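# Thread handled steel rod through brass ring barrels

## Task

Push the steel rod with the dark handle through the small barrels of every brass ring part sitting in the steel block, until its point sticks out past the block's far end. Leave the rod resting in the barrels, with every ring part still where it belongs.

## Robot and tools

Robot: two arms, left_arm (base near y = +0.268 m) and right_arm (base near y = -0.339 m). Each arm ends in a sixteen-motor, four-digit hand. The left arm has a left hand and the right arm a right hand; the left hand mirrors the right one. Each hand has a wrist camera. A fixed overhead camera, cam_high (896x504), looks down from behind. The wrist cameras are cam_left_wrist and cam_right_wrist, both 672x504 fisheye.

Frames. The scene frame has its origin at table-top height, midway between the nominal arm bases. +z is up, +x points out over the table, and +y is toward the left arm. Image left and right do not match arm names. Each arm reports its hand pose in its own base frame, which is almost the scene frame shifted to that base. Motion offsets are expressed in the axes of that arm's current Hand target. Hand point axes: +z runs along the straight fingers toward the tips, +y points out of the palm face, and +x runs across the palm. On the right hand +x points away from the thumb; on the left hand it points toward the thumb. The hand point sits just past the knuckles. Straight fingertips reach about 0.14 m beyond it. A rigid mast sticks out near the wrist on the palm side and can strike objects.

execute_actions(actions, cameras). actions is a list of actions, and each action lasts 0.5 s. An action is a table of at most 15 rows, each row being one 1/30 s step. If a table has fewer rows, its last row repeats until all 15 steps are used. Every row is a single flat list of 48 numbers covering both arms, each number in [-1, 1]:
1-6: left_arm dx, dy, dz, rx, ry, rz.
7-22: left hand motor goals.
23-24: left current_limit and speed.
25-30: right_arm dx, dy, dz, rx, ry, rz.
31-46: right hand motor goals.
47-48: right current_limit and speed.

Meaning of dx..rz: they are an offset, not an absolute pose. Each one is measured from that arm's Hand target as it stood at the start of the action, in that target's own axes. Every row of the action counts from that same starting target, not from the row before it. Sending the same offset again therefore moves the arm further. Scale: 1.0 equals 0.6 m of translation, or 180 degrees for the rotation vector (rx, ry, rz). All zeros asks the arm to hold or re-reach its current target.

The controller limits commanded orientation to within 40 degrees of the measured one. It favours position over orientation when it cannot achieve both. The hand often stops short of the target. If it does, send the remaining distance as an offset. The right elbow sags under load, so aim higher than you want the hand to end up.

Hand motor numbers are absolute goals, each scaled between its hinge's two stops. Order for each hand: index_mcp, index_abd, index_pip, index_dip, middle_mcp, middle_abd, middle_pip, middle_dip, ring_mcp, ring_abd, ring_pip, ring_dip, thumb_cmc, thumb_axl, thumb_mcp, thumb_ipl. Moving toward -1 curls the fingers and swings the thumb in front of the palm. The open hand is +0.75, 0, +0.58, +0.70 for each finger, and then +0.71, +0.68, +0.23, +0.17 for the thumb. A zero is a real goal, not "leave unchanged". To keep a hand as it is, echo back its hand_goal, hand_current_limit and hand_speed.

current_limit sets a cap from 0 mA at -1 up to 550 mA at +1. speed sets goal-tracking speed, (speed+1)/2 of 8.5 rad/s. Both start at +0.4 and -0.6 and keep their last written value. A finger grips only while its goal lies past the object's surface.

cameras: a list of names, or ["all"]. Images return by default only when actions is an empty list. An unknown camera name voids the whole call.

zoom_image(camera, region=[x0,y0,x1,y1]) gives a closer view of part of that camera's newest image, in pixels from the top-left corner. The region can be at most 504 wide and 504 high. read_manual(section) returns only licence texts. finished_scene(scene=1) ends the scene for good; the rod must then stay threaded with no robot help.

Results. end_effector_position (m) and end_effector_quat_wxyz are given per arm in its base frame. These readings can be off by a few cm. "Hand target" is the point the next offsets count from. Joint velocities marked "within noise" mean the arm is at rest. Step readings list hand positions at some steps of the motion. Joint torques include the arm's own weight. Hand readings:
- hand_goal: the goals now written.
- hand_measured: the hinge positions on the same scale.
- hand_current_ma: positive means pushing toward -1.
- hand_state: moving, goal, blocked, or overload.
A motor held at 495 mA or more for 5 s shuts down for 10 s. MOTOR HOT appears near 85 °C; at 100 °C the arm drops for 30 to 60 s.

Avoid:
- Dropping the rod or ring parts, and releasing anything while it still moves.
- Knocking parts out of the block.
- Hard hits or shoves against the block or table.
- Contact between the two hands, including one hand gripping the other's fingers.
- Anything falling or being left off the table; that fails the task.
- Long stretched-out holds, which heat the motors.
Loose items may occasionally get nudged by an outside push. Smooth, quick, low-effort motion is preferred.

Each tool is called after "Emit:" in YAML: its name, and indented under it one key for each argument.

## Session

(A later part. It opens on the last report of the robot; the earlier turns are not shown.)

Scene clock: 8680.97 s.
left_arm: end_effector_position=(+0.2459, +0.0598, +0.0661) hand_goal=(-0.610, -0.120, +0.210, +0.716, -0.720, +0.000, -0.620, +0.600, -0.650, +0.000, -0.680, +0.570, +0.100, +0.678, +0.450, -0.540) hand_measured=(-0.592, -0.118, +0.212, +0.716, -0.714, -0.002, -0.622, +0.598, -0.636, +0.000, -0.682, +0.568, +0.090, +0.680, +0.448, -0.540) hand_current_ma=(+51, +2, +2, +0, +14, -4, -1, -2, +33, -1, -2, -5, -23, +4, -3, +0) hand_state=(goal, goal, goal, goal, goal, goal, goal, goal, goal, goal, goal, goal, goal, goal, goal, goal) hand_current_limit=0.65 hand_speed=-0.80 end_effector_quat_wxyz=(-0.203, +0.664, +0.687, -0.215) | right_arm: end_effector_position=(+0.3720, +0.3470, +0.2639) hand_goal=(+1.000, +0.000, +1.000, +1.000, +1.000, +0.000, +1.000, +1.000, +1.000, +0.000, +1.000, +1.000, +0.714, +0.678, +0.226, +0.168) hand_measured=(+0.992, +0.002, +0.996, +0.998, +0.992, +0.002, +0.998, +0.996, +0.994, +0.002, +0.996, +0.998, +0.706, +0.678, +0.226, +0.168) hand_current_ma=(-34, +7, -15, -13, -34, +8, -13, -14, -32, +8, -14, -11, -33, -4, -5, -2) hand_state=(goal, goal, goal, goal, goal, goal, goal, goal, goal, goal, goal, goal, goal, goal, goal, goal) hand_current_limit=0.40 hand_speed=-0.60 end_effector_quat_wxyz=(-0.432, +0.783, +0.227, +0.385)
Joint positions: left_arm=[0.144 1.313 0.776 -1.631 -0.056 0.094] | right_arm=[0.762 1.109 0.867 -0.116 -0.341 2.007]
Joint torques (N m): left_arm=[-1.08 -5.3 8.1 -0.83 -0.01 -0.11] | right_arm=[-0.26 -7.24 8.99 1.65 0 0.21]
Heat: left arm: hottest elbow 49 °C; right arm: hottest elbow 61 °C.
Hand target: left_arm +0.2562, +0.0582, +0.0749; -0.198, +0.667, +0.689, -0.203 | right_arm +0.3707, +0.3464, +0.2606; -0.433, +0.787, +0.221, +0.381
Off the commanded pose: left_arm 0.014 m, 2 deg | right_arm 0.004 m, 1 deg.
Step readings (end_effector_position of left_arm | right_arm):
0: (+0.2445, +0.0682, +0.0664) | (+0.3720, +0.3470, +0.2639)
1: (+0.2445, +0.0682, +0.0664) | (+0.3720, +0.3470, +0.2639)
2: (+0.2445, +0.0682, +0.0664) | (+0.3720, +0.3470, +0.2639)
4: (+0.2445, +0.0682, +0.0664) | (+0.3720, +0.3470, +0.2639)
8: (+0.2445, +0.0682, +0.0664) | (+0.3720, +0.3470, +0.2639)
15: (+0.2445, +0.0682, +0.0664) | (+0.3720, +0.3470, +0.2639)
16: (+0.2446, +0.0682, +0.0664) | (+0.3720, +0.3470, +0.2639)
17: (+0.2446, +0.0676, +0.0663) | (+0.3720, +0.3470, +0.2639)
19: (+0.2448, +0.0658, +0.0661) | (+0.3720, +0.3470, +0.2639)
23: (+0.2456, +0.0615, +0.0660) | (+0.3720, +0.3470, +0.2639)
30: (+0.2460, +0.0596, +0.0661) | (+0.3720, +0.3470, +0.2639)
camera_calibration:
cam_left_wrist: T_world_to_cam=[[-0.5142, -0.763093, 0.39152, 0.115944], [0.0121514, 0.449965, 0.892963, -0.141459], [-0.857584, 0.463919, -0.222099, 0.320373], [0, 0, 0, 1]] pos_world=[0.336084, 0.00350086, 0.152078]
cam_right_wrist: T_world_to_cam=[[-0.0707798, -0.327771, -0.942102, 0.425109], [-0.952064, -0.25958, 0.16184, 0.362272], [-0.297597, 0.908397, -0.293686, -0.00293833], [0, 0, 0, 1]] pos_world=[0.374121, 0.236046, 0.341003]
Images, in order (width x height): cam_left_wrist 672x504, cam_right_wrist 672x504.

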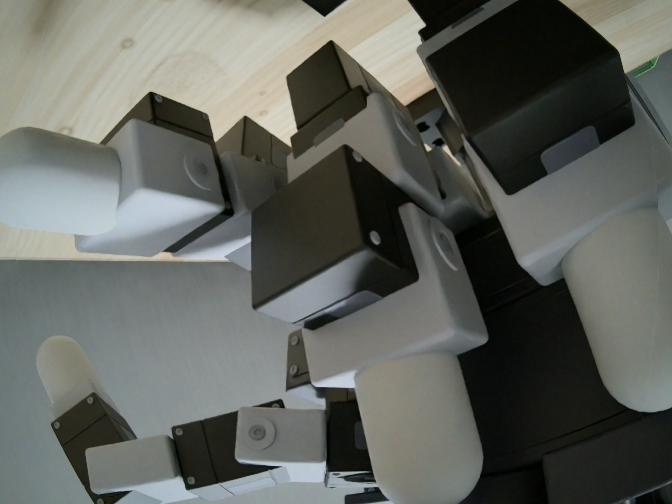

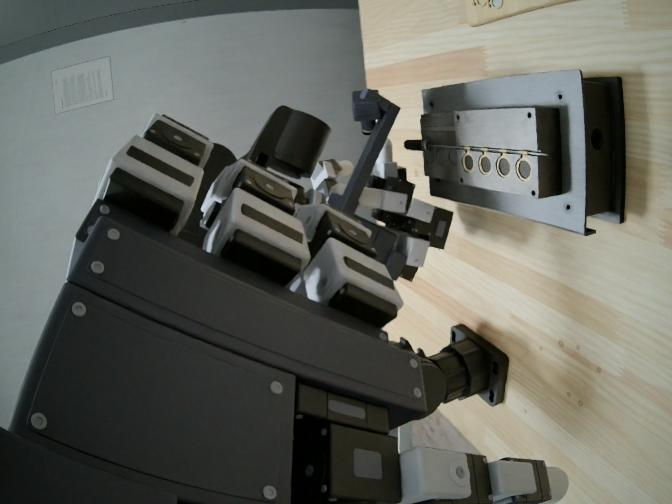

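Emit:
execute_actions:
  actions:
    - [[-0.0199,-0.0006,0.0004,0,0,0,-0.61,-0.12,0.21,0.715,-0.72,0,-0.62,0.6,-0.65,0,-0.68,0.57,0.1,0.678,0.45,-0.54,0.65,-0.8,0,0,0,0,0,0,1,0,1,1,1,0,1,1,1,0,1,1,0.714,0.678,0.226,0.168,0.4,-0.6]]
  cameras: ["cam_right_wrist","cam_left_wrist"]

Emit:
zoom_image:
  camera: "cam_right_wrist"
  region: [380, 95, 480, 195]

Scene clock: 8685.00 s.
left_arm: end_effector_position=(+0.2477, +0.0483, +0.0661) hand_goal=(-0.610, -0.120, +0.210, +0.716, -0.720, +0.000, -0.620, +0.600, -0.650, +0.000, -0.680, +0.570, +0.100, +0.678, +0.450, -0.540) hand_measured=(-0.592, -0.118, +0.212, +0.716, -0.714, -0.002, -0.622, +0.598, -0.636, +0.000, -0.682, +0.568, +0.090, +0.680, +0.448, -0.540) hand_current_ma=(+51, +2, +2, +0, +14, -4, -1, -2, +33, -1, -2, -5, -22, +4, -3, +0) hand_state=(goal, goal, goal, goal, goal, goal, goal, goal, goal, goal, goal, goal, goal, goal, goal, goal) hand_current_limit=0.65 hand_speed=-0.80 end_effector_quat_wxyz=(-0.203, +0.664, +0.687, -0.214) | right_arm: end_effector_position=(+0.3720, +0.3470, +0.2639) hand_goal=(+1.000, +0.000, +1.000, +1.000, +1.000, +0.000, +1.000, +1.000, +1.000, +0.000, +1.000, +1.000, +0.714, +0.678, +0.226, +0.168) hand_measured=(+0.992, +0.002, +0.996, +0.998, +0.992, +0.002, +0.998, +0.996, +0.994, +0.002, +0.996, +0.998, +0.706, +0.678, +0.226, +0.168) hand_current_ma=(-34, +7, -15, -13, -34, +8, -13, -14, -32, +8, -14, -11, -33, -4, -5, -2) hand_state=(goal, goal, goal, goal, goal, goal, goal, goal, goal, goal, goal, goal, goal, goal, goal, goal) hand_current_limit=0.40 hand_speed=-0.60 end_effector_quat_wxyz=(-0.432, +0.783, +0.227, +0.385)
Joint positions: left_arm=[0.102 1.313 0.776 -1.631 -0.033 0.059] | right_arm=[0.762 1.109 0.867 -0.116 -0.341 2.007]
Joint torques (N m): left_arm=[-1.26 -5.3 7.83 -0.9 -0.01 -0.1] | right_arm=[-0.21 -7.24 8.99 1.65 0 0.21]
Heat: left arm: hottest elbow 48 °C; right arm: hottest elbow 61 °C.
Hand target: left_arm +0.2562, +0.0463, +0.0748; -0.198, +0.667, +0.689, -0.203 | right_arm +0.3707, +0.3464, +0.2606; -0.433, +0.787, +0.221, +0.381
Off the commanded pose: left_arm 0.012 m, 1 deg | right_arm 0.004 m, 1 deg.
Step readings (end_effector_position of left_arm | right_arm):
0: (+0.2459, +0.0598, +0.0661) | (+0.3720, +0.3470, +0.2639)
1: (+0.2459, +0.0597, +0.0661) | (+0.3720, +0.3470, +0.2639)
2: (+0.2461, +0.0586, +0.0661) | (+0.3720, +0.3470, +0.2639)
4: (+0.2465, +0.0556, +0.0660) | (+0.3720, +0.3470, +0.2639)
8: (+0.2476, +0.0488, +0.0660) | (+0.3720, +0.3470, +0.2639)
15: (+0.2477, +0.0480, +0.0661) | (+0.3720, +0.3470, +0.2639)
camera_calibration:
cam_left_wrist: T_world_to_cam=[[-0.515142, -0.763305, 0.389863, 0.10837], [0.0111673, 0.448844, 0.89354, -0.136067], [-0.857032, 0.464654, -0.222695, 0.327104], [0, 0, 0, 1]] pos_world=[0.337685, -0.00819784, 0.152176]
cam_right_wrist: T_world_to_cam=[[-0.0707798, -0.327771, -0.942102, 0.425109], [-0.952064, -0.25958, 0.16184, 0.362272], [-0.297597, 0.908397, -0.293686, -0.00293833], [0, 0, 0, 1]] pos_world=[0.374121, 0.236046, 0.341003]
Images, in order (width x height): cam_left_wrist 672x504, cam_right_wrist 672x504.

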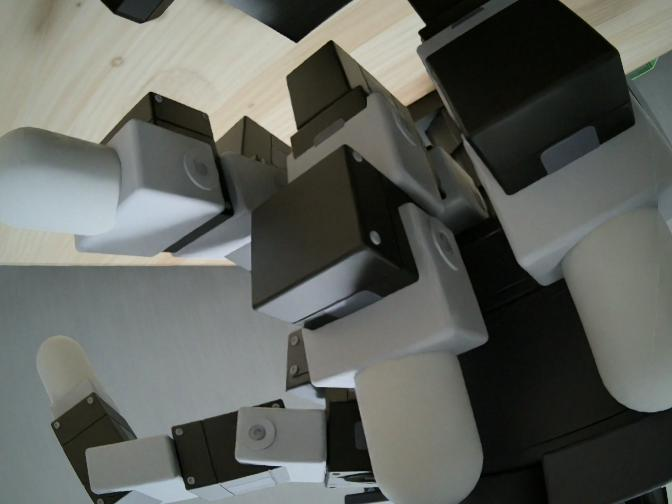

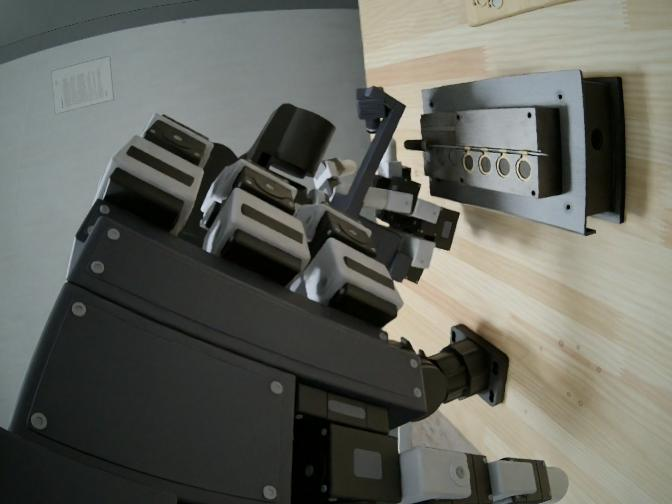

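Scaled by 5.040 from the camera's 672x504 image, which has a finer 960x720 frame.

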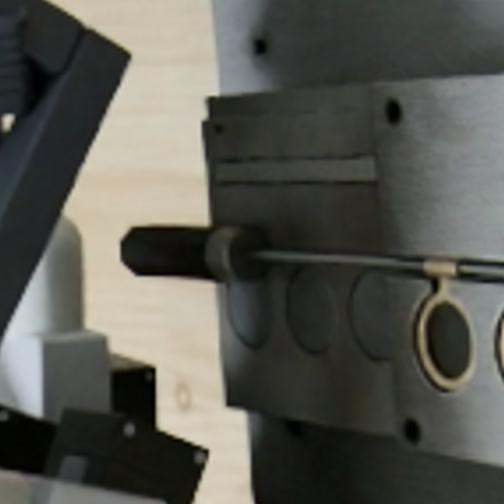

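Emit:
execute_actions:
  actions:
    - [[-0.0199,-0.0006,0.0004,0,0,0,-0.61,-0.12,0.21,0.715,-0.72,0,-0.62,0.6,-0.65,0,-0.68,0.57,0.1,0.678,0.45,-0.54,0.65,-0.8,0,0,0,0,0,0,1,0,1,1,1,0,1,1,1,0,1,1,0.714,0.678,0.226,0.168,0.4,-0.6]]
  cameras: ["cam_right_wrist","cam_left_wrist"]

Emit:
zoom_image:
  camera: "cam_right_wrist"
  region: [380, 95, 480, 195]

Emit:
zoom_image:
  camera: "cam_left_wrist"
  region: [0, 0, 300, 300]

Scene clock: 8693.43 s.
left_arm: end_effector_position=(+0.2487, +0.0368, +0.0661) hand_goal=(-0.610, -0.120, +0.210, +0.716, -0.720, +0.000, -0.620, +0.600, -0.650, +0.000, -0.680, +0.570, +0.100, +0.678, +0.450, -0.540) hand_measured=(-0.592, -0.118, +0.212, +0.716, -0.714, -0.002, -0.622, +0.598, -0.636, +0.000, -0.682, +0.568, +0.090, +0.680, +0.448, -0.540) hand_current_ma=(+50, +2, +2, +0, +14, -4, -1, -2, +33, -1, -2, -5, -21, +4, -3, +0) hand_state=(goal, goal, goal, goal, goal, goal, goal, goal, goal, goal, goal, goal, goal, goal, goal, goal) hand_current_limit=0.65 hand_speed=-0.80 end_effector_quat_wxyz=(-0.203, +0.664, +0.687, -0.213) | right_arm: end_effector_position=(+0.3720, +0.3470, +0.2639) hand_goal=(+1.000, +0.000, +1.000, +1.000, +1.000, +0.000, +1.000, +1.000, +1.000, +0.000, +1.000, +1.000, +0.714, +0.678, +0.226, +0.168) hand_measured=(+0.992, +0.002, +0.996, +0.998, +0.992, +0.002, +0.998, +0.996, +0.994, +0.002, +0.996, +0.998, +0.706, +0.678, +0.226, +0.168) hand_current_ma=(-34, +7, -15, -13, -34, +8, -13, -14, -32, +8, -14, -11, -33, -4, -5, -2) hand_state=(goal, goal, goal, goal, goal, goal, goal, goal, goal, goal, goal, goal, goal, goal, goal, goal) hand_current_limit=0.40 hand_speed=-0.60 end_effector_quat_wxyz=(-0.432, +0.783, +0.227, +0.385)
Joint positions: left_arm=[0.059 1.313 0.776 -1.631 -0.01 0.023] | right_arm=[0.762 1.109 0.867 -0.116 -0.341 2.007]
Joint torques (N m): left_arm=[-1.03 -5.6 7.71 -0.77 0 -0.1] | right_arm=[-0.21 -7.24 8.99 1.65 0 0.21]
Heat: left arm: hottest elbow 48 °C; right arm: hottest elbow 61 °C.
Hand target: left_arm +0.2561, +0.0344, +0.0748; -0.198, +0.667, +0.689, -0.203 | right_arm +0.3707, +0.3464, +0.2606; -0.433, +0.787, +0.221, +0.381
Off the commanded pose: left_arm 0.012 m, 1 deg | right_arm 0.004 m, 1 deg.
Step readings (end_effector_position of left_arm | right_arm):
0: (+0.2476, +0.0483, +0.0661) | (+0.3720, +0.3470, +0.2639)
1: (+0.2477, +0.0481, +0.0661) | (+0.3720, +0.3470, +0.2639)
2: (+0.2477, +0.0471, +0.0660) | (+0.3720, +0.3470, +0.2639)
4: (+0.2480, +0.0441, +0.0660) | (+0.3720, +0.3470, +0.2639)
8: (+0.2488, +0.0373, +0.0660) | (+0.3720, +0.3470, +0.2639)
15: (+0.2488, +0.0365, +0.0661) | (+0.3720, +0.3470, +0.2639)
camera_calibration:
cam_left_wrist: T_world_to_cam=[[-0.515334, -0.763852, 0.388536, 0.100402], [0.0105216, 0.4477, 0.894122, -0.130719], [-0.856925, 0.46486, -0.222678, 0.333248], [0, 0, 0, 1]] pos_world=[0.338684, -0.0196982, 0.152076]
cam_right_wrist: T_world_to_cam=[[-0.0707798, -0.327771, -0.942102, 0.425109], [-0.952064, -0.25958, 0.16184, 0.362272], [-0.297597, 0.908397, -0.293686, -0.00293833], [0, 0, 0, 1]] pos_world=[0.374121, 0.236046, 0.341003]
Images, in order (width x height): cam_left_wrist 672x504, cam_right_wrist 672x504.

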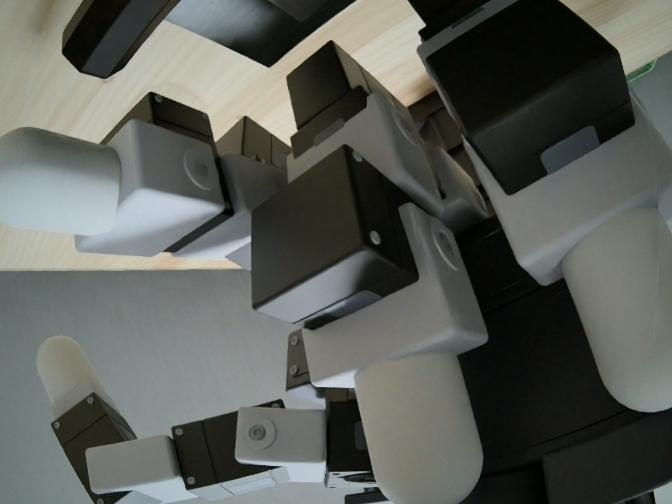

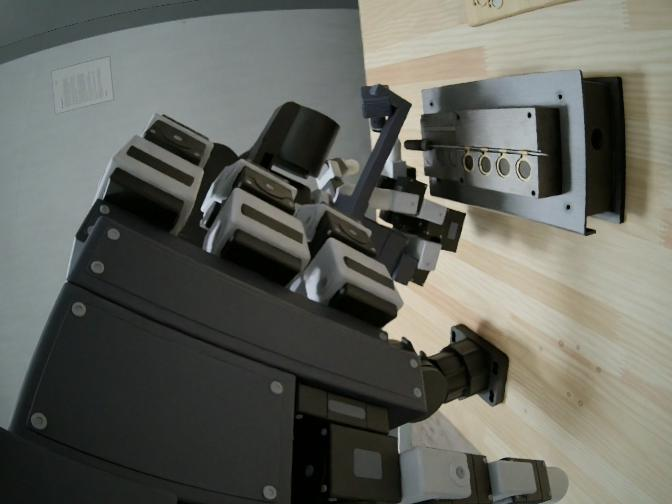

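Scaled by 5.040 from the camera's 672x504 image, which has a finer 960x720 frame.

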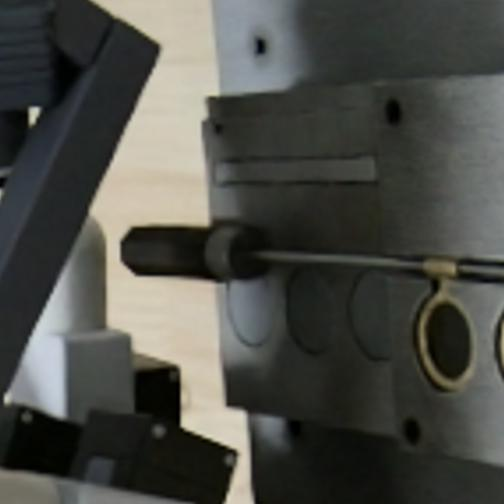

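Scaled by 1.680 from the camera's 672x504 image, which has a finer 960x720 frame.

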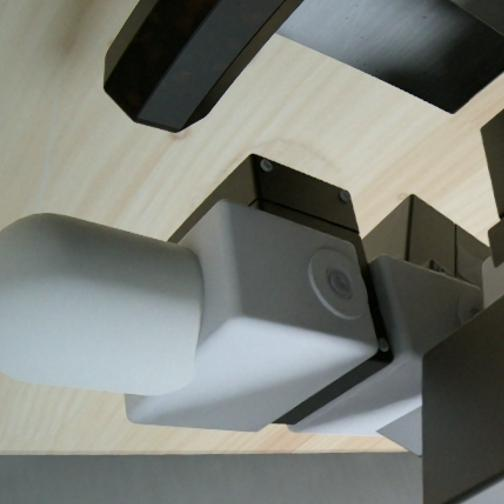

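Emit:
execute_actions:
  actions:
    - [[-0.0133,-0.0004,0.0002,0,0,0,-0.61,-0.12,0.21,0.715,-0.72,0,-0.62,0.6,-0.65,0,-0.68,0.57,0.1,0.678,0.45,-0.54,0.65,-0.8,0,0,0,0,0,0,1,0,1,1,1,0,1,1,1,0,1,1,0.714,0.678,0.226,0.168,0.4,-0.6]]
  cameras: ["cam_right_wrist","cam_left_wrist"]

Emit:
zoom_image:
  camera: "cam_right_wrist"
  region: [380, 95, 480, 195]

Emit:
zoom_image:
  camera: "cam_left_wrist"
  region: [0, 0, 300, 300]

Scene clock: 8698.50 s.
left_arm: end_effector_position=(+0.2490, +0.0291, +0.0661) hand_goal=(-0.610, -0.120, +0.210, +0.716, -0.720, +0.000, -0.620, +0.600, -0.650, +0.000, -0.680, +0.570, +0.100, +0.678, +0.450, -0.540) hand_measured=(-0.592, -0.118, +0.212, +0.716, -0.714, -0.002, -0.622, +0.598, -0.636, +0.000, -0.682, +0.568, +0.090, +0.680, +0.448, -0.540) hand_current_ma=(+50, +2, +2, +0, +13, -4, -1, -2, +33, -1, -2, -5, -21, +4, -3, +0) hand_state=(goal, goal, goal, goal, goal, goal, goal, goal, goal, goal, goal, goal, goal, goal, goal, goal) hand_current_limit=0.65 hand_speed=-0.80 end_effector_quat_wxyz=(-0.203, +0.664, +0.687, -0.213) | right_arm: end_effector_position=(+0.3720, +0.3470, +0.2639) hand_goal=(+1.000, +0.000, +1.000, +1.000, +1.000, +0.000, +1.000, +1.000, +1.000, +0.000, +1.000, +1.000, +0.714, +0.678, +0.226, +0.168) hand_measured=(+0.992, +0.002, +0.996, +0.998, +0.992, +0.002, +0.998, +0.996, +0.994, +0.002, +0.996, +0.998, +0.706, +0.678, +0.226, +0.168) hand_current_ma=(-34, +7, -15, -13, -34, +8, -13, -14, -32, +8, -14, -11, -33, -4, -5, -2) hand_state=(goal, goal, goal, goal, goal, goal, goal, goal, goal, goal, goal, goal, goal, goal, goal, goal) hand_current_limit=0.40 hand_speed=-0.60 end_effector_quat_wxyz=(-0.432, +0.783, +0.227, +0.385)
Joint positions: left_arm=[0.031 1.313 0.776 -1.631 0.006 -0.001] | right_arm=[0.762 1.109 0.867 -0.116 -0.341 2.007]
Joint torques (N m): left_arm=[-1.03 -5.6 7.66 -0.81 0.03 -0.1] | right_arm=[-0.26 -7.24 8.98 1.65 0 0.21]
Heat: left arm: hottest elbow 48 °C; right arm: hottest elbow 61 °C.
Hand target: left_arm +0.2561, +0.0263, +0.0748; -0.198, +0.667, +0.689, -0.203 | right_arm +0.3707, +0.3464, +0.2606; -0.433, +0.787, +0.221, +0.381
Off the commanded pose: left_arm 0.012 m, 1 deg | right_arm 0.004 m, 1 deg.
Step readings (end_effector_position of left_arm | right_arm):
0: (+0.2487, +0.0368, +0.0661) | (+0.3720, +0.3470, +0.2639)
1: (+0.2487, +0.0367, +0.0661) | (+0.3720, +0.3470, +0.2639)
2: (+0.2487, +0.0360, +0.0661) | (+0.3720, +0.3470, +0.2639)
4: (+0.2488, +0.0340, +0.0660) | (+0.3720, +0.3470, +0.2639)
8: (+0.2491, +0.0298, +0.0660) | (+0.3720, +0.3470, +0.2639)
15: (+0.2491, +0.0289, +0.0661) | (+0.3720, +0.3470, +0.2639)
camera_calibration:
cam_left_wrist: T_world_to_cam=[[-0.515195, -0.764085, 0.388263, 0.0945862], [0.0103839, 0.447413, 0.894267, -0.127213], [-0.85701, 0.464754, -0.222571, 0.337141], [0, 0, 0, 1]] pos_world=[0.338984, -0.0274988, 0.152076]
cam_right_wrist: T_world_to_cam=[[-0.0707798, -0.327771, -0.942102, 0.425109], [-0.952064, -0.25958, 0.16184, 0.362272], [-0.297597, 0.908397, -0.293686, -0.00293833], [0, 0, 0, 1]] pos_world=[0.374121, 0.236046, 0.341003]
Images, in order (width x height): cam_left_wrist 672x504, cam_right_wrist 672x504.

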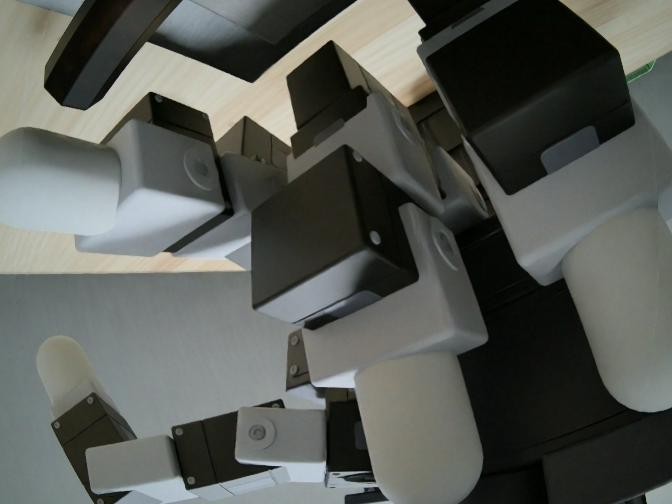

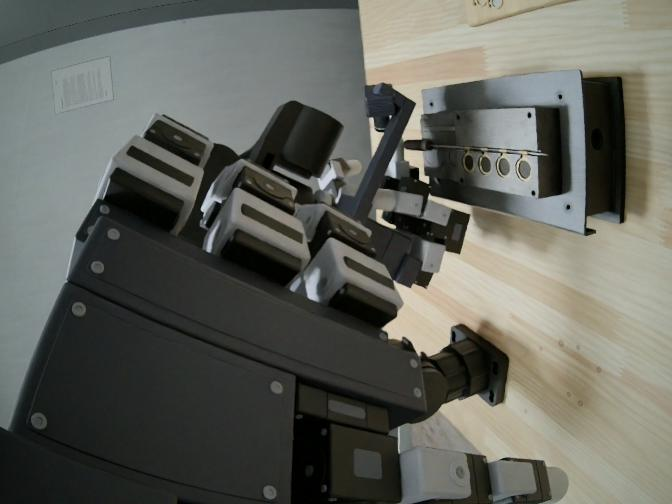

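Scaled by 5.040 from the camera's 672x504 image, which has a finer 960x720 frame.

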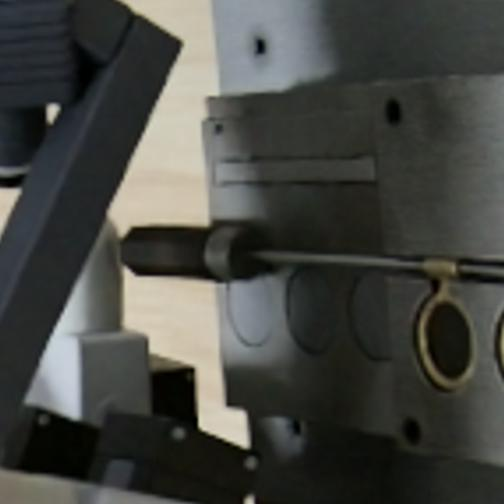

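Scaled by 1.680 from the camera's 672x504 image, which has a finer 960x720 frame.

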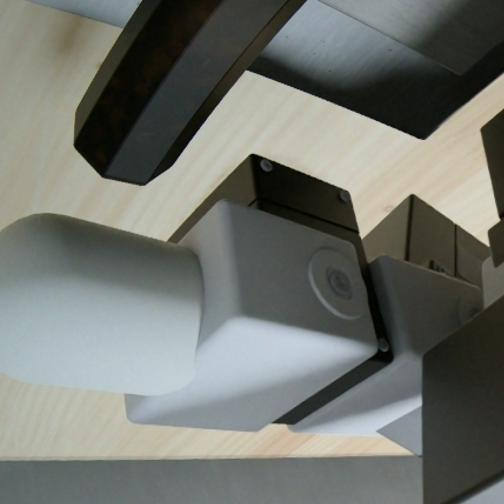

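Emit:
execute_actions:
  actions:
    - [[-0.00996,-0.0003,0.0002,0,0,0,-0.61,-0.12,0.21,0.715,-0.72,0,-0.62,0.6,-0.65,0,-0.68,0.57,0.1,0.678,0.45,-0.54,0.65,-0.8,0,0,0,0,0,0,1,0,1,1,1,0,1,1,1,0,1,1,0.714,0.678,0.226,0.168,0.4,-0.6]]
  cameras: ["cam_right_wrist","cam_left_wrist"]

Emit:
zoom_image:
  camera: "cam_right_wrist"
  region: [380, 95, 480, 195]

Emit:
zoom_image:
  camera: "cam_left_wrist"
  region: [0, 0, 300, 300]

Scene clock: 8704.77 s.
left_arm: end_effector_position=(+0.2491, +0.0234, +0.0661) hand_goal=(-0.610, -0.120, +0.210, +0.716, -0.720, +0.000, -0.620, +0.600, -0.650, +0.000, -0.680, +0.570, +0.100, +0.678, +0.450, -0.540) hand_measured=(-0.592, -0.118, +0.212, +0.716, -0.714, -0.002, -0.622, +0.598, -0.636, +0.000, -0.682, +0.568, +0.090, +0.680, +0.448, -0.540) hand_current_ma=(+50, +2, +2, +0, +13, -4, -1, -2, +33, -1, -2, -5, -21, +4, -3, +0) hand_state=(goal, goal, goal, goal, goal, goal, goal, goal, goal, goal, goal, goal, goal, goal, goal, goal) hand_current_limit=0.65 hand_speed=-0.80 end_effector_quat_wxyz=(-0.203, +0.664, +0.687, -0.213) | right_arm: end_effector_position=(+0.3720, +0.3470, +0.2639) hand_goal=(+1.000, +0.000, +1.000, +1.000, +1.000, +0.000, +1.000, +1.000, +1.000, +0.000, +1.000, +1.000, +0.714, +0.678, +0.226, +0.168) hand_measured=(+0.992, +0.002, +0.996, +0.998, +0.992, +0.002, +0.998, +0.996, +0.994, +0.002, +0.996, +0.998, +0.706, +0.678, +0.226, +0.168) hand_current_ma=(-34, +7, -15, -13, -34, +8, -13, -14, -32, +8, -14, -11, -33, -4, -5, -2) hand_state=(goal, goal, goal, goal, goal, goal, goal, goal, goal, goal, goal, goal, goal, goal, goal, goal) hand_current_limit=0.40 hand_speed=-0.60 end_effector_quat_wxyz=(-0.432, +0.783, +0.227, +0.385)
Joint positions: left_arm=[0.01 1.313 0.776 -1.631 0.017 -0.019] | right_arm=[0.762 1.109 0.867 -0.116 -0.341 2.007]
Joint torques (N m): left_arm=[-1.38 -5.6 7.54 -0.81 0 -0.07] | right_arm=[-0.26 -7.18 8.99 1.65 -0.01 0.2]
Heat: left arm: hottest elbow 48 °C; right arm: hottest elbow 61 °C.
Hand target: left_arm +0.2561, +0.0204, +0.0748; -0.198, +0.667, +0.689, -0.203 | right_arm +0.3707, +0.3464, +0.2606; -0.433, +0.787, +0.221, +0.381
Off the commanded pose: left_arm 0.012 m, 1 deg | right_arm 0.004 m, 1 deg.
Step readings (end_effector_position of left_arm | right_arm):
0: (+0.2490, +0.0291, +0.0661) | (+0.3720, +0.3470, +0.2639)
1: (+0.2490, +0.0291, +0.0661) | (+0.3720, +0.3470, +0.2639)
2: (+0.2490, +0.0285, +0.0661) | (+0.3720, +0.3470, +0.2639)
4: (+0.2490, +0.0271, +0.0661) | (+0.3720, +0.3470, +0.2639)
8: (+0.2492, +0.0238, +0.0661) | (+0.3720, +0.3470, +0.2639)
15: (+0.2491, +0.0233, +0.0661) | (+0.3720, +0.3470, +0.2639)
camera_calibration:
cam_left_wrist: T_world_to_cam=[[-0.514675, -0.764702, 0.387737, 0.0902148], [0.0103524, 0.446656, 0.894646, -0.124738], [-0.857323, 0.464466, -0.221966, 0.339966], [0, 0, 0, 1]] pos_world=[0.339184, -0.0332003, 0.152078]
cam_right_wrist: T_world_to_cam=[[-0.0707798, -0.327771, -0.942102, 0.425109], [-0.952064, -0.25958, 0.16184, 0.362272], [-0.297597, 0.908397, -0.293686, -0.00293833], [0, 0, 0, 1]] pos_world=[0.374121, 0.236046, 0.341003]
Images, in order (width x height): cam_left_wrist 672x504, cam_right_wrist 672x504.

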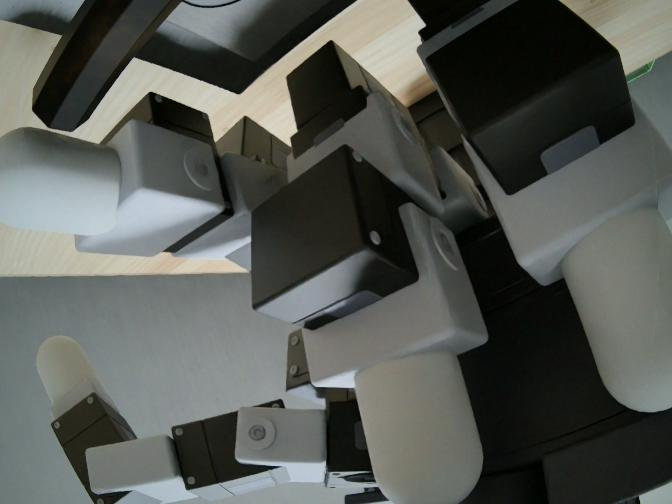

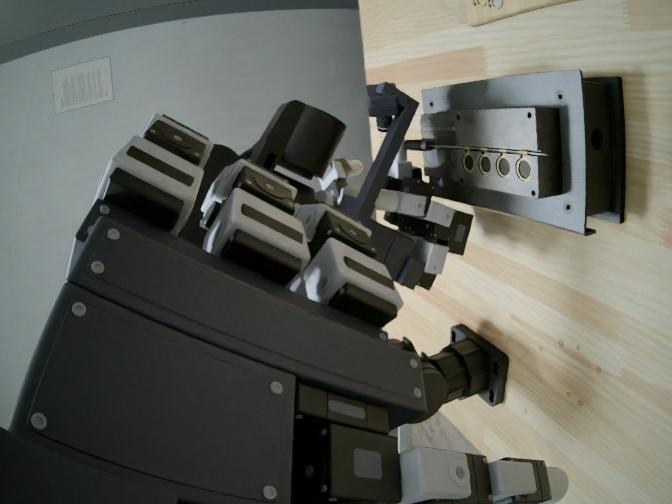

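Scaled by 5.040 from the camera's 672x504 image, which has a finer 960x720 frame.

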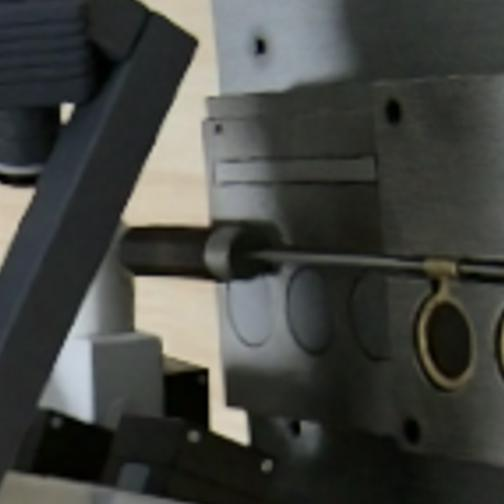

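Scaled by 1.680 from the camera's 672x504 image, which has a finer 960x720 frame.

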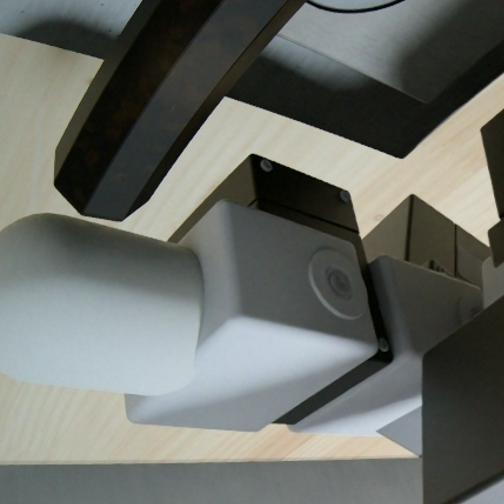

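Emit:
execute_actions:
  actions:
    - [[-0.0083,-0.0003,0.0002,0,0,0,-0.61,-0.12,0.21,0.715,-0.72,0,-0.62,0.6,-0.65,0,-0.68,0.57,0.1,0.678,0.45,-0.54,0.65,-0.8,0,0,0,0,0,0,1,0,1,1,1,0,1,1,1,0,1,1,0.714,0.678,0.226,0.168,0.4,-0.6]]
  cameras: ["cam_right_wrist","cam_left_wrist"]

Emit:
zoom_image:
  camera: "cam_right_wrist"
  region: [380, 95, 480, 195]

Emit:
zoom_image:
  camera: "cam_right_wrist"
  region: [522, 138, 558, 174]

Emit:
zoom_image:
  camera: "cam_left_wrist"
  region: [0, 0, 300, 300]

Scene clock: 8713.67 s.
left_arm: end_effector_position=(+0.2490, +0.0185, +0.0661) hand_goal=(-0.610, -0.120, +0.210, +0.716, -0.720, +0.000, -0.620, +0.600, -0.650, +0.000, -0.680, +0.570, +0.100, +0.678, +0.450, -0.540) hand_measured=(-0.592, -0.118, +0.212, +0.716, -0.714, -0.002, -0.622, +0.598, -0.636, +0.000, -0.682, +0.568, +0.090, +0.680, +0.448, -0.540) hand_current_ma=(+50, +2, +2, +0, +14, -4, -1, -2, +33, -1, -2, -5, -21, +4, -3, +0) hand_state=(goal, goal, goal, goal, goal, goal, goal, goal, goal, goal, goal, goal, goal, goal, goal, goal) hand_current_limit=0.65 hand_speed=-0.80 end_effector_quat_wxyz=(-0.204, +0.664, +0.687, -0.213) | right_arm: end_effector_position=(+0.3720, +0.3470, +0.2639) hand_goal=(+1.000, +0.000, +1.000, +1.000, +1.000, +0.000, +1.000, +1.000, +1.000, +0.000, +1.000, +1.000, +0.714, +0.678, +0.226, +0.168) hand_measured=(+0.992, +0.002, +0.996, +0.998, +0.992, +0.002, +0.998, +0.996, +0.994, +0.002, +0.996, +0.998, +0.706, +0.678, +0.226, +0.168) hand_current_ma=(-34, +7, -15, -13, -34, +8, -13, -14, -32, +8, -14, -11, -33, -4, -5, -2) hand_state=(goal, goal, goal, goal, goal, goal, goal, goal, goal, goal, goal, goal, goal, goal, goal, goal) hand_current_limit=0.40 hand_speed=-0.60 end_effector_quat_wxyz=(-0.432, +0.783, +0.227, +0.385)
Joint positions: left_arm=[-0.007 1.313 0.776 -1.631 0.027 -0.034] | right_arm=[0.762 1.109 0.867 -0.116 -0.341 2.007]
Joint torques (N m): left_arm=[-1.08 -5.71 7.56 -0.79 0.03 -0.08] | right_arm=[-0.32 -7.3 8.98 1.65 0 0.2]
Heat: left arm: hottest elbow 48 °C; right arm: hottest elbow 61 °C.
Hand target: left_arm +0.2560, +0.0154, +0.0748; -0.197, +0.667, +0.689, -0.203 | right_arm +0.3707, +0.3464, +0.2606; -0.433, +0.787, +0.221, +0.381
Off the commanded pose: left_arm 0.012 m, 1 deg | right_arm 0.004 m, 1 deg.
Step readings (end_effector_position of left_arm | right_arm):
0: (+0.2491, +0.0234, +0.0661) | (+0.3720, +0.3470, +0.2639)
1: (+0.2491, +0.0233, +0.0661) | (+0.3720, +0.3470, +0.2639)
2: (+0.2491, +0.0228, +0.0661) | (+0.3720, +0.3470, +0.2639)
4: (+0.2491, +0.0216, +0.0661) | (+0.3720, +0.3470, +0.2639)
8: (+0.2491, +0.0190, +0.0661) | (+0.3720, +0.3470, +0.2639)
15: (+0.2491, +0.0184, +0.0661) | (+0.3720, +0.3470, +0.2639)
camera_calibration:
cam_left_wrist: T_world_to_cam=[[-0.514323, -0.764933, 0.387748, 0.0863619], [0.0105358, 0.446464, 0.89474, -0.122677], [-0.857532, 0.464271, -0.221568, 0.342113], [0, 0, 0, 1]] pos_world=[0.339083, -0.038001, 0.152079]
cam_right_wrist: T_world_to_cam=[[-0.0707798, -0.327771, -0.942102, 0.425109], [-0.952064, -0.25958, 0.16184, 0.362272], [-0.297597, 0.908397, -0.293686, -0.00293833], [0, 0, 0, 1]] pos_world=[0.374121, 0.236046, 0.341003]
Images, in order (width x height): cam_left_wrist 672x504, cam_right_wrist 672x504.

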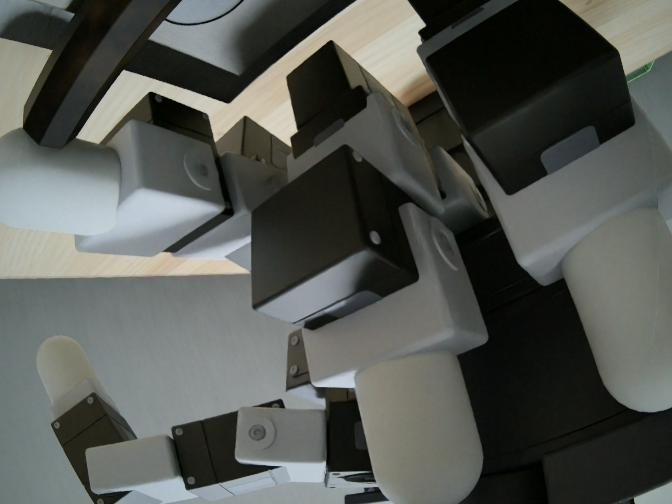

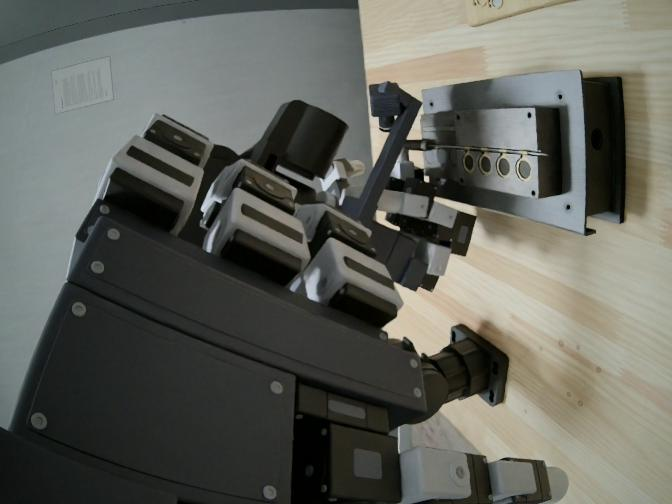

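Scaled by 5.040 from the camera's 672x504 image, which has a finer 960x720 frame.

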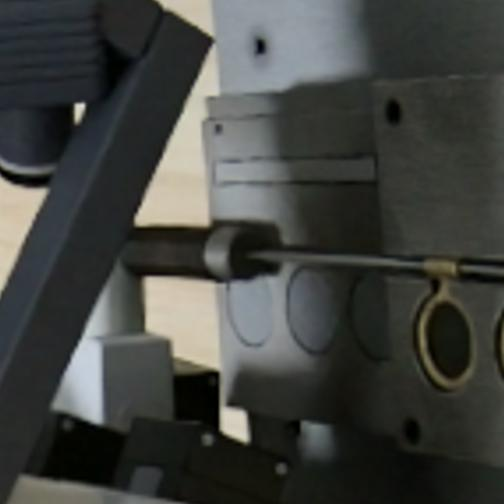

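Scaled by 14.000 from the camera's 672x504 image, which has a finer 960x720 frame.

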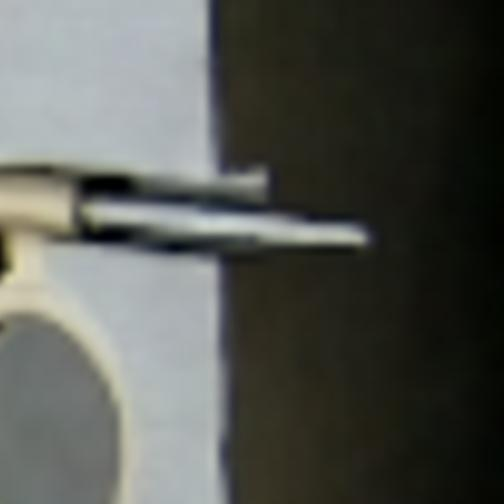

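Scaled by 1.680 from the camera's 672x504 image, which has a finer 960x720 frame.

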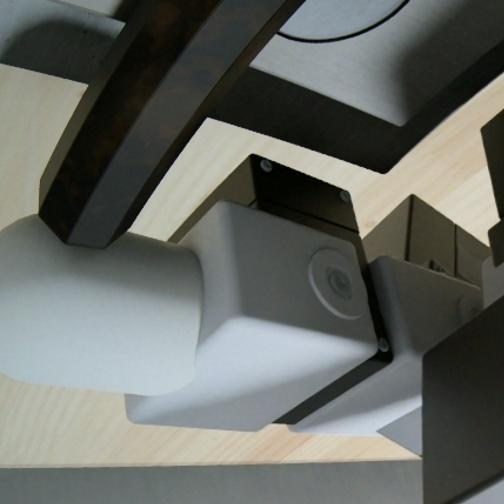

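Emit:
execute_actions:
  actions:
    - [[-0.0066,-0.0002,0.0001,0,0,0,-0.61,-0.12,0.21,0.715,-0.72,0,-0.62,0.6,-0.65,0,-0.68,0.57,0.1,0.678,0.45,-0.54,0.65,-0.8,0,0,0,0,0,0,1,0,1,1,1,0,1,1,1,0,1,1,0.714,0.678,0.226,0.168,0.4,-0.6]]
  cameras: ["cam_right_wrist","cam_left_wrist"]

Emit:
zoom_image:
  camera: "cam_right_wrist"
  region: [380, 95, 480, 195]

Emit:
zoom_image:
  camera: "cam_left_wrist"
  region: [0, 0, 300, 300]

Scene clock: 8722.57 s.
left_arm: end_effector_position=(+0.2489, +0.0147, +0.0662) hand_goal=(-0.610, -0.120, +0.210, +0.716, -0.720, +0.000, -0.620, +0.600, -0.650, +0.000, -0.680, +0.570, +0.100, +0.678, +0.450, -0.540) hand_measured=(-0.592, -0.118, +0.212, +0.716, -0.714, -0.002, -0.622, +0.598, -0.636, +0.000, -0.682, +0.568, +0.090, +0.680, +0.448, -0.540) hand_current_ma=(+50, +2, +2, +0, +14, -4, -1, -2, +33, -1, -2, -5, -21, +4, -3, +0) hand_state=(goal, goal, goal, goal, goal, goal, goal, goal, goal, goal, goal, goal, goal, goal, goal, goal) hand_current_limit=0.65 hand_speed=-0.80 end_effector_quat_wxyz=(-0.204, +0.664, +0.688, -0.213) | right_arm: end_effector_position=(+0.3720, +0.3470, +0.2639) hand_goal=(+1.000, +0.000, +1.000, +1.000, +1.000, +0.000, +1.000, +1.000, +1.000, +0.000, +1.000, +1.000, +0.714, +0.678, +0.226, +0.168) hand_measured=(+0.992, +0.002, +0.996, +0.998, +0.992, +0.002, +0.998, +0.996, +0.994, +0.002, +0.996, +0.998, +0.706, +0.678, +0.226, +0.168) hand_current_ma=(-34, +7, -15, -13, -34, +8, -13, -14, -32, +8, -14, -11, -33, -4, -5, -2) hand_state=(goal, goal, goal, goal, goal, goal, goal, goal, goal, goal, goal, goal, goal, goal, goal, goal) hand_current_limit=0.40 hand_speed=-0.60 end_effector_quat_wxyz=(-0.432, +0.783, +0.227, +0.385)
Joint positions: left_arm=[-0.022 1.313 0.776 -1.631 0.035 -0.046] | right_arm=[0.762 1.109 0.867 -0.116 -0.341 2.007]
Joint torques (N m): left_arm=[-1.67 -5.83 7.61 -0.83 0.03 -0.14] | right_arm=[-0.26 -7.24 8.99 1.63 0 0.21]
Heat: left arm: hottest elbow 48 °C; right arm: hottest elbow 61 °C.
Hand target: left_arm +0.2560, +0.0114, +0.0748; -0.198, +0.667, +0.689, -0.203 | right_arm +0.3707, +0.3464, +0.2606; -0.433, +0.787, +0.221, +0.381
Off the commanded pose: left_arm 0.012 m, 1 deg | right_arm 0.004 m, 1 deg.
Step readings (end_effector_position of left_arm | right_arm):
0: (+0.2490, +0.0186, +0.0662) | (+0.3720, +0.3470, +0.2639)
1: (+0.2490, +0.0186, +0.0662) | (+0.3720, +0.3470, +0.2639)
2: (+0.2490, +0.0181, +0.0661) | (+0.3720, +0.3470, +0.2639)
4: (+0.2490, +0.0172, +0.0661) | (+0.3720, +0.3470, +0.2639)
8: (+0.2490, +0.0151, +0.0661) | (+0.3720, +0.3470, +0.2639)
15: (+0.2489, +0.0146, +0.0662) | (+0.3720, +0.3470, +0.2639)
camera_calibration:
cam_left_wrist: T_world_to_cam=[[-0.513974, -0.765284, 0.38752, 0.0833428], [0.0107763, 0.445961, 0.894988, -0.121032], [-0.857738, 0.464176, -0.220965, 0.343744], [0, 0, 0, 1]] pos_world=[0.338983, -0.0418017, 0.151981]
cam_right_wrist: T_world_to_cam=[[-0.0707798, -0.327771, -0.942102, 0.425109], [-0.952064, -0.25958, 0.16184, 0.362272], [-0.297597, 0.908397, -0.293686, -0.00293833], [0, 0, 0, 1]] pos_world=[0.374121, 0.236046, 0.341003]
Images, in order (width x height): cam_left_wrist 672x504, cam_right_wrist 672x504.

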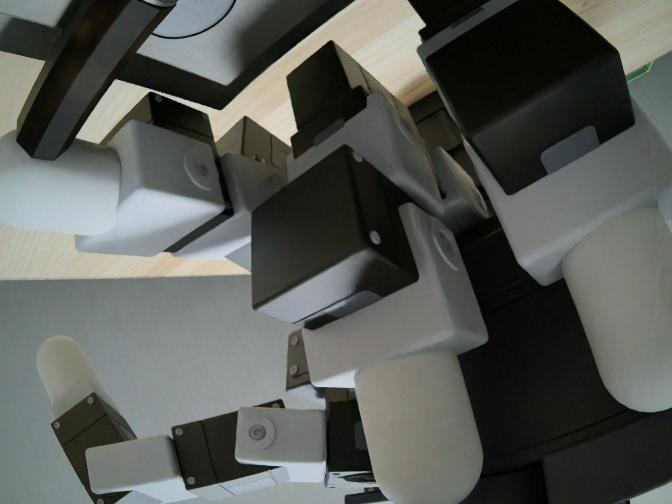

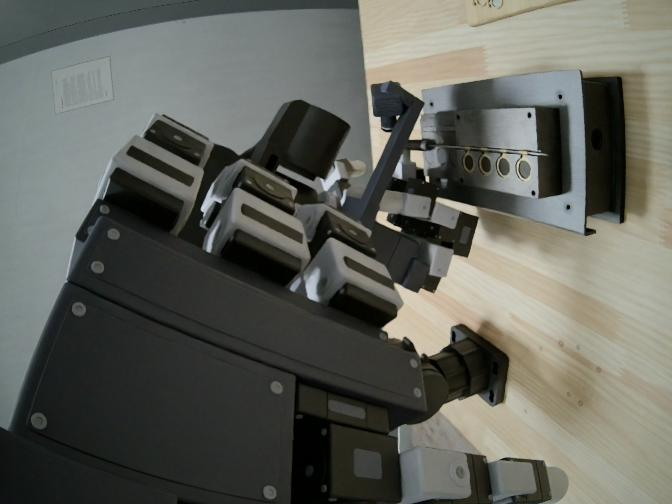

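Scaled by 5.040 from the camera's 672x504 image, which has a finer 960x720 frame.

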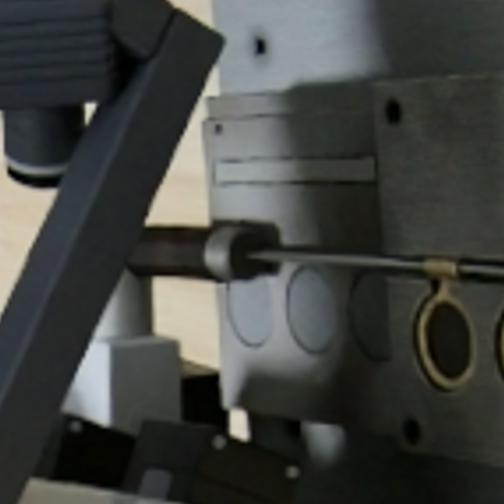

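Scaled by 1.680 from the camera's 672x504 image, which has a finer 960x720 frame.

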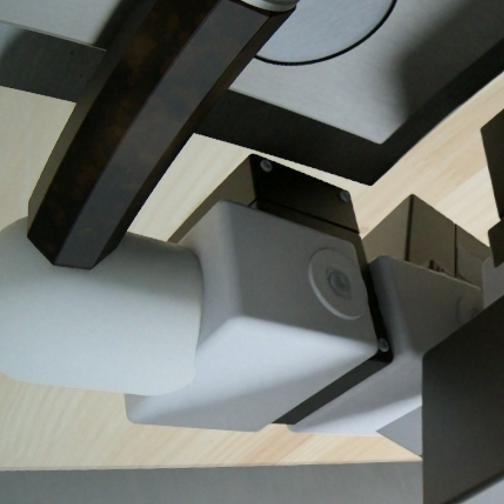

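Emit:
execute_actions:
  actions:
    - [[-0.0066,-0.0002,0.0001,0,0,0,-0.61,-0.12,0.21,0.715,-0.72,0,-0.62,0.6,-0.65,0,-0.68,0.57,0.1,0.678,0.45,-0.54,0.65,-0.8,0,0,0,0,0,0,1,0,1,1,1,0,1,1,1,0,1,1,0.714,0.678,0.226,0.168,0.4,-0.6]]
  cameras: ["cam_right_wrist","cam_left_wrist"]

Emit:
zoom_image:
  camera: "cam_right_wrist"
  region: [380, 95, 480, 195]

Emit:
zoom_image:
  camera: "cam_left_wrist"
  region: [0, 0, 300, 300]

Scene clock: 8750.30 s.
left_arm: end_effector_position=(+0.2487, +0.0110, +0.0662) hand_goal=(-0.610, -0.120, +0.210, +0.716, -0.720, +0.000, -0.620, +0.600, -0.650, +0.000, -0.680, +0.570, +0.100, +0.678, +0.450, -0.540) hand_measured=(-0.592, -0.118, +0.212, +0.716, -0.714, -0.002, -0.622, +0.598, -0.636, +0.000, -0.682, +0.568, +0.090, +0.680, +0.448, -0.540) hand_current_ma=(+50, +2, +2, +0, +13, -4, -1, -2, +33, -1, -2, -5, -21, +4, -3, +0) hand_state=(goal, goal, goal, goal, goal, goal, goal, goal, goal, goal, goal, goal, goal, goal, goal, goal) hand_current_limit=0.65 hand_speed=-0.80 end_effector_quat_wxyz=(-0.204, +0.663, +0.688, -0.213) | right_arm: end_effector_position=(+0.3720, +0.3470, +0.2639) hand_goal=(+1.000, +0.000, +1.000, +1.000, +1.000, +0.000, +1.000, +1.000, +1.000, +0.000, +1.000, +1.000, +0.714, +0.678, +0.226, +0.168) hand_measured=(+0.992, +0.002, +0.996, +0.998, +0.992, +0.002, +0.998, +0.996, +0.994, +0.002, +0.996, +0.998, +0.706, +0.678, +0.226, +0.168) hand_current_ma=(-34, +7, -15, -13, -34, +8, -13, -14, -32, +8, -14, -11, -33, -4, -5, -2) hand_state=(goal, goal, goal, goal, goal, goal, goal, goal, goal, goal, goal, goal, goal, goal, goal, goal) hand_current_limit=0.40 hand_speed=-0.60 end_effector_quat_wxyz=(-0.432, +0.783, +0.227, +0.385)
Joint positions: left_arm=[-0.035 1.313 0.776 -1.631 0.042 -0.058] | right_arm=[0.762 1.109 0.867 -0.116 -0.341 2.007]
Joint torques (N m): left_arm=[-1.2 -5.71 7.75 -0.8 0.01 -0.04] | right_arm=[-0.26 -7.24 8.99 1.63 0 0.2]
Heat: left arm: hottest elbow 48 °C; right arm: hottest elbow 61 °C.
Hand target: left_arm +0.2560, +0.0075, +0.0749; -0.198, +0.667, +0.689, -0.203 | right_arm +0.3707, +0.3464, +0.2606; -0.433, +0.787, +0.221, +0.381
Off the commanded pose: left_arm 0.012 m, 1 deg | right_arm 0.004 m, 1 deg.
Step readings (end_effector_position of left_arm | right_arm):
0: (+0.2489, +0.0147, +0.0662) | (+0.3720, +0.3470, +0.2639)
1: (+0.2489, +0.0148, +0.0662) | (+0.3720, +0.3470, +0.2639)
2: (+0.2489, +0.0143, +0.0662) | (+0.3720, +0.3470, +0.2639)
4: (+0.2488, +0.0132, +0.0661) | (+0.3720, +0.3470, +0.2639)
8: (+0.2488, +0.0113, +0.0662) | (+0.3720, +0.3470, +0.2639)
15: (+0.2487, +0.0110, +0.0662) | (+0.3720, +0.3470, +0.2639)
camera_calibration:
cam_left_wrist: T_world_to_cam=[[-0.513692, -0.765627, 0.387215, 0.0803171], [0.0110226, 0.445387, 0.89527, -0.11949], [-0.857904, 0.464161, -0.220352, 0.345385], [0, 0, 0, 1]] pos_world=[0.338883, -0.0456023, 0.151982]
cam_right_wrist: T_world_to_cam=[[-0.0707798, -0.327771, -0.942102, 0.425109], [-0.952064, -0.25958, 0.16184, 0.362272], [-0.297597, 0.908397, -0.293686, -0.00293833], [0, 0, 0, 1]] pos_world=[0.374121, 0.236046, 0.341003]
Images, in order (width x height): cam_left_wrist 672x504, cam_right_wrist 672x504.

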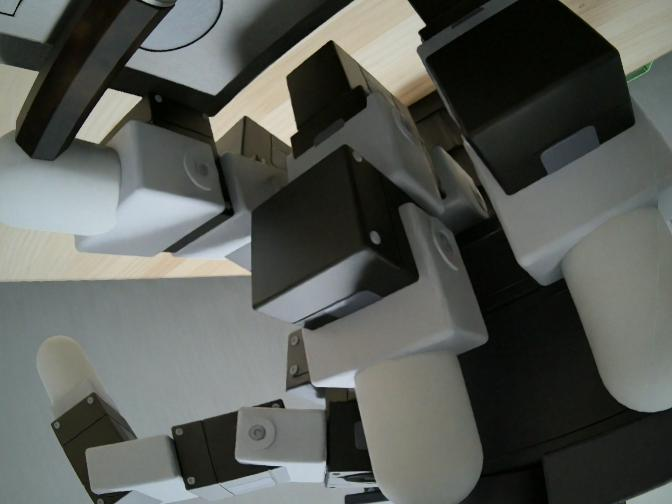

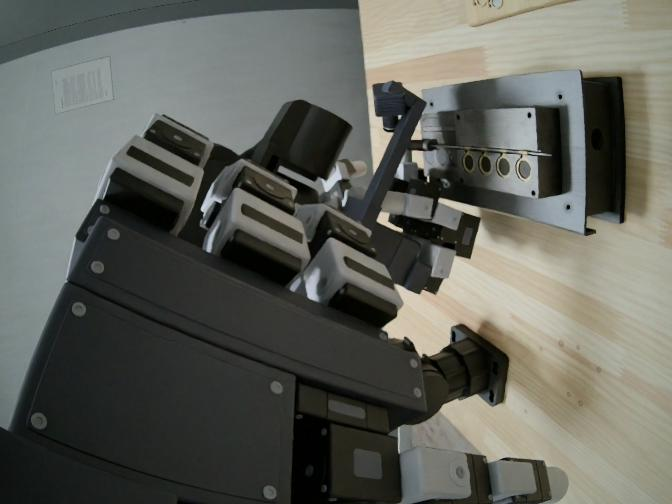

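Scaled by 5.040 from the camera's 672x504 image, which has a finer 960x720 frame.

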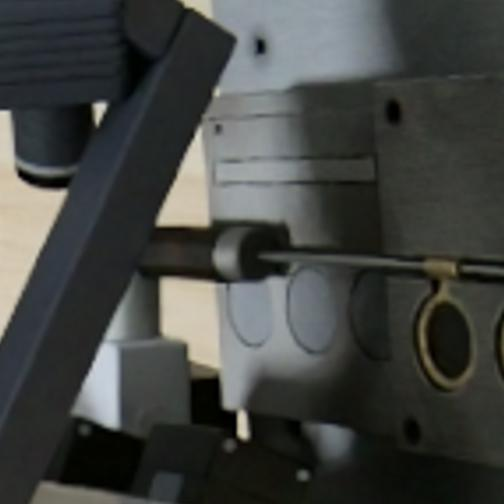

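Scaled by 1.680 from the camera's 672x504 image, which has a finer 960x720 frame.

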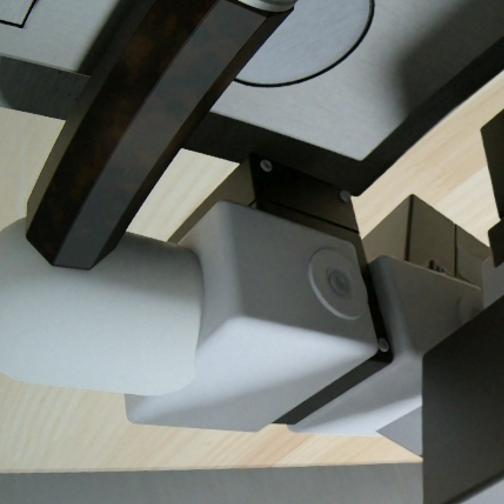

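Emit:
zoom_image:
  camera: "cam_right_wrist"
  region: [522, 138, 558, 174]

Emit:
zoom_image:
  camera: "cam_right_wrist"
  region: [455, 140, 555, 190]

Scaled by 14.000 from the camera's 672x504 image, which has a finer 960x720 frame.

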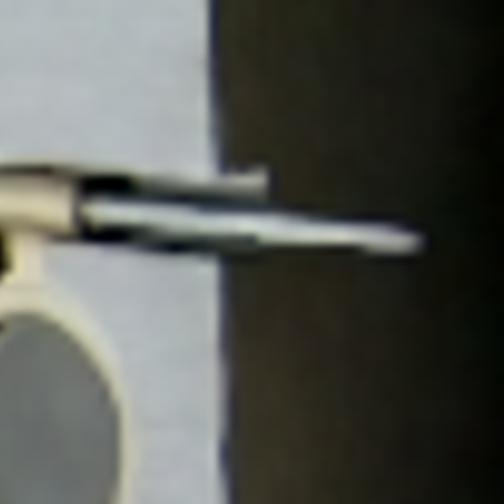

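Scaled by 5.040 from the camera's 672x504 image, which has a finer 960x720 frame.

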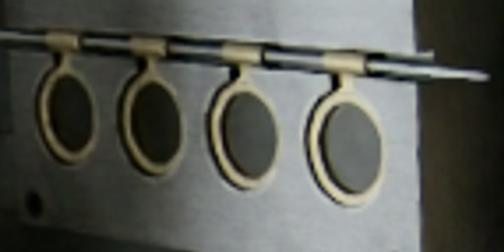

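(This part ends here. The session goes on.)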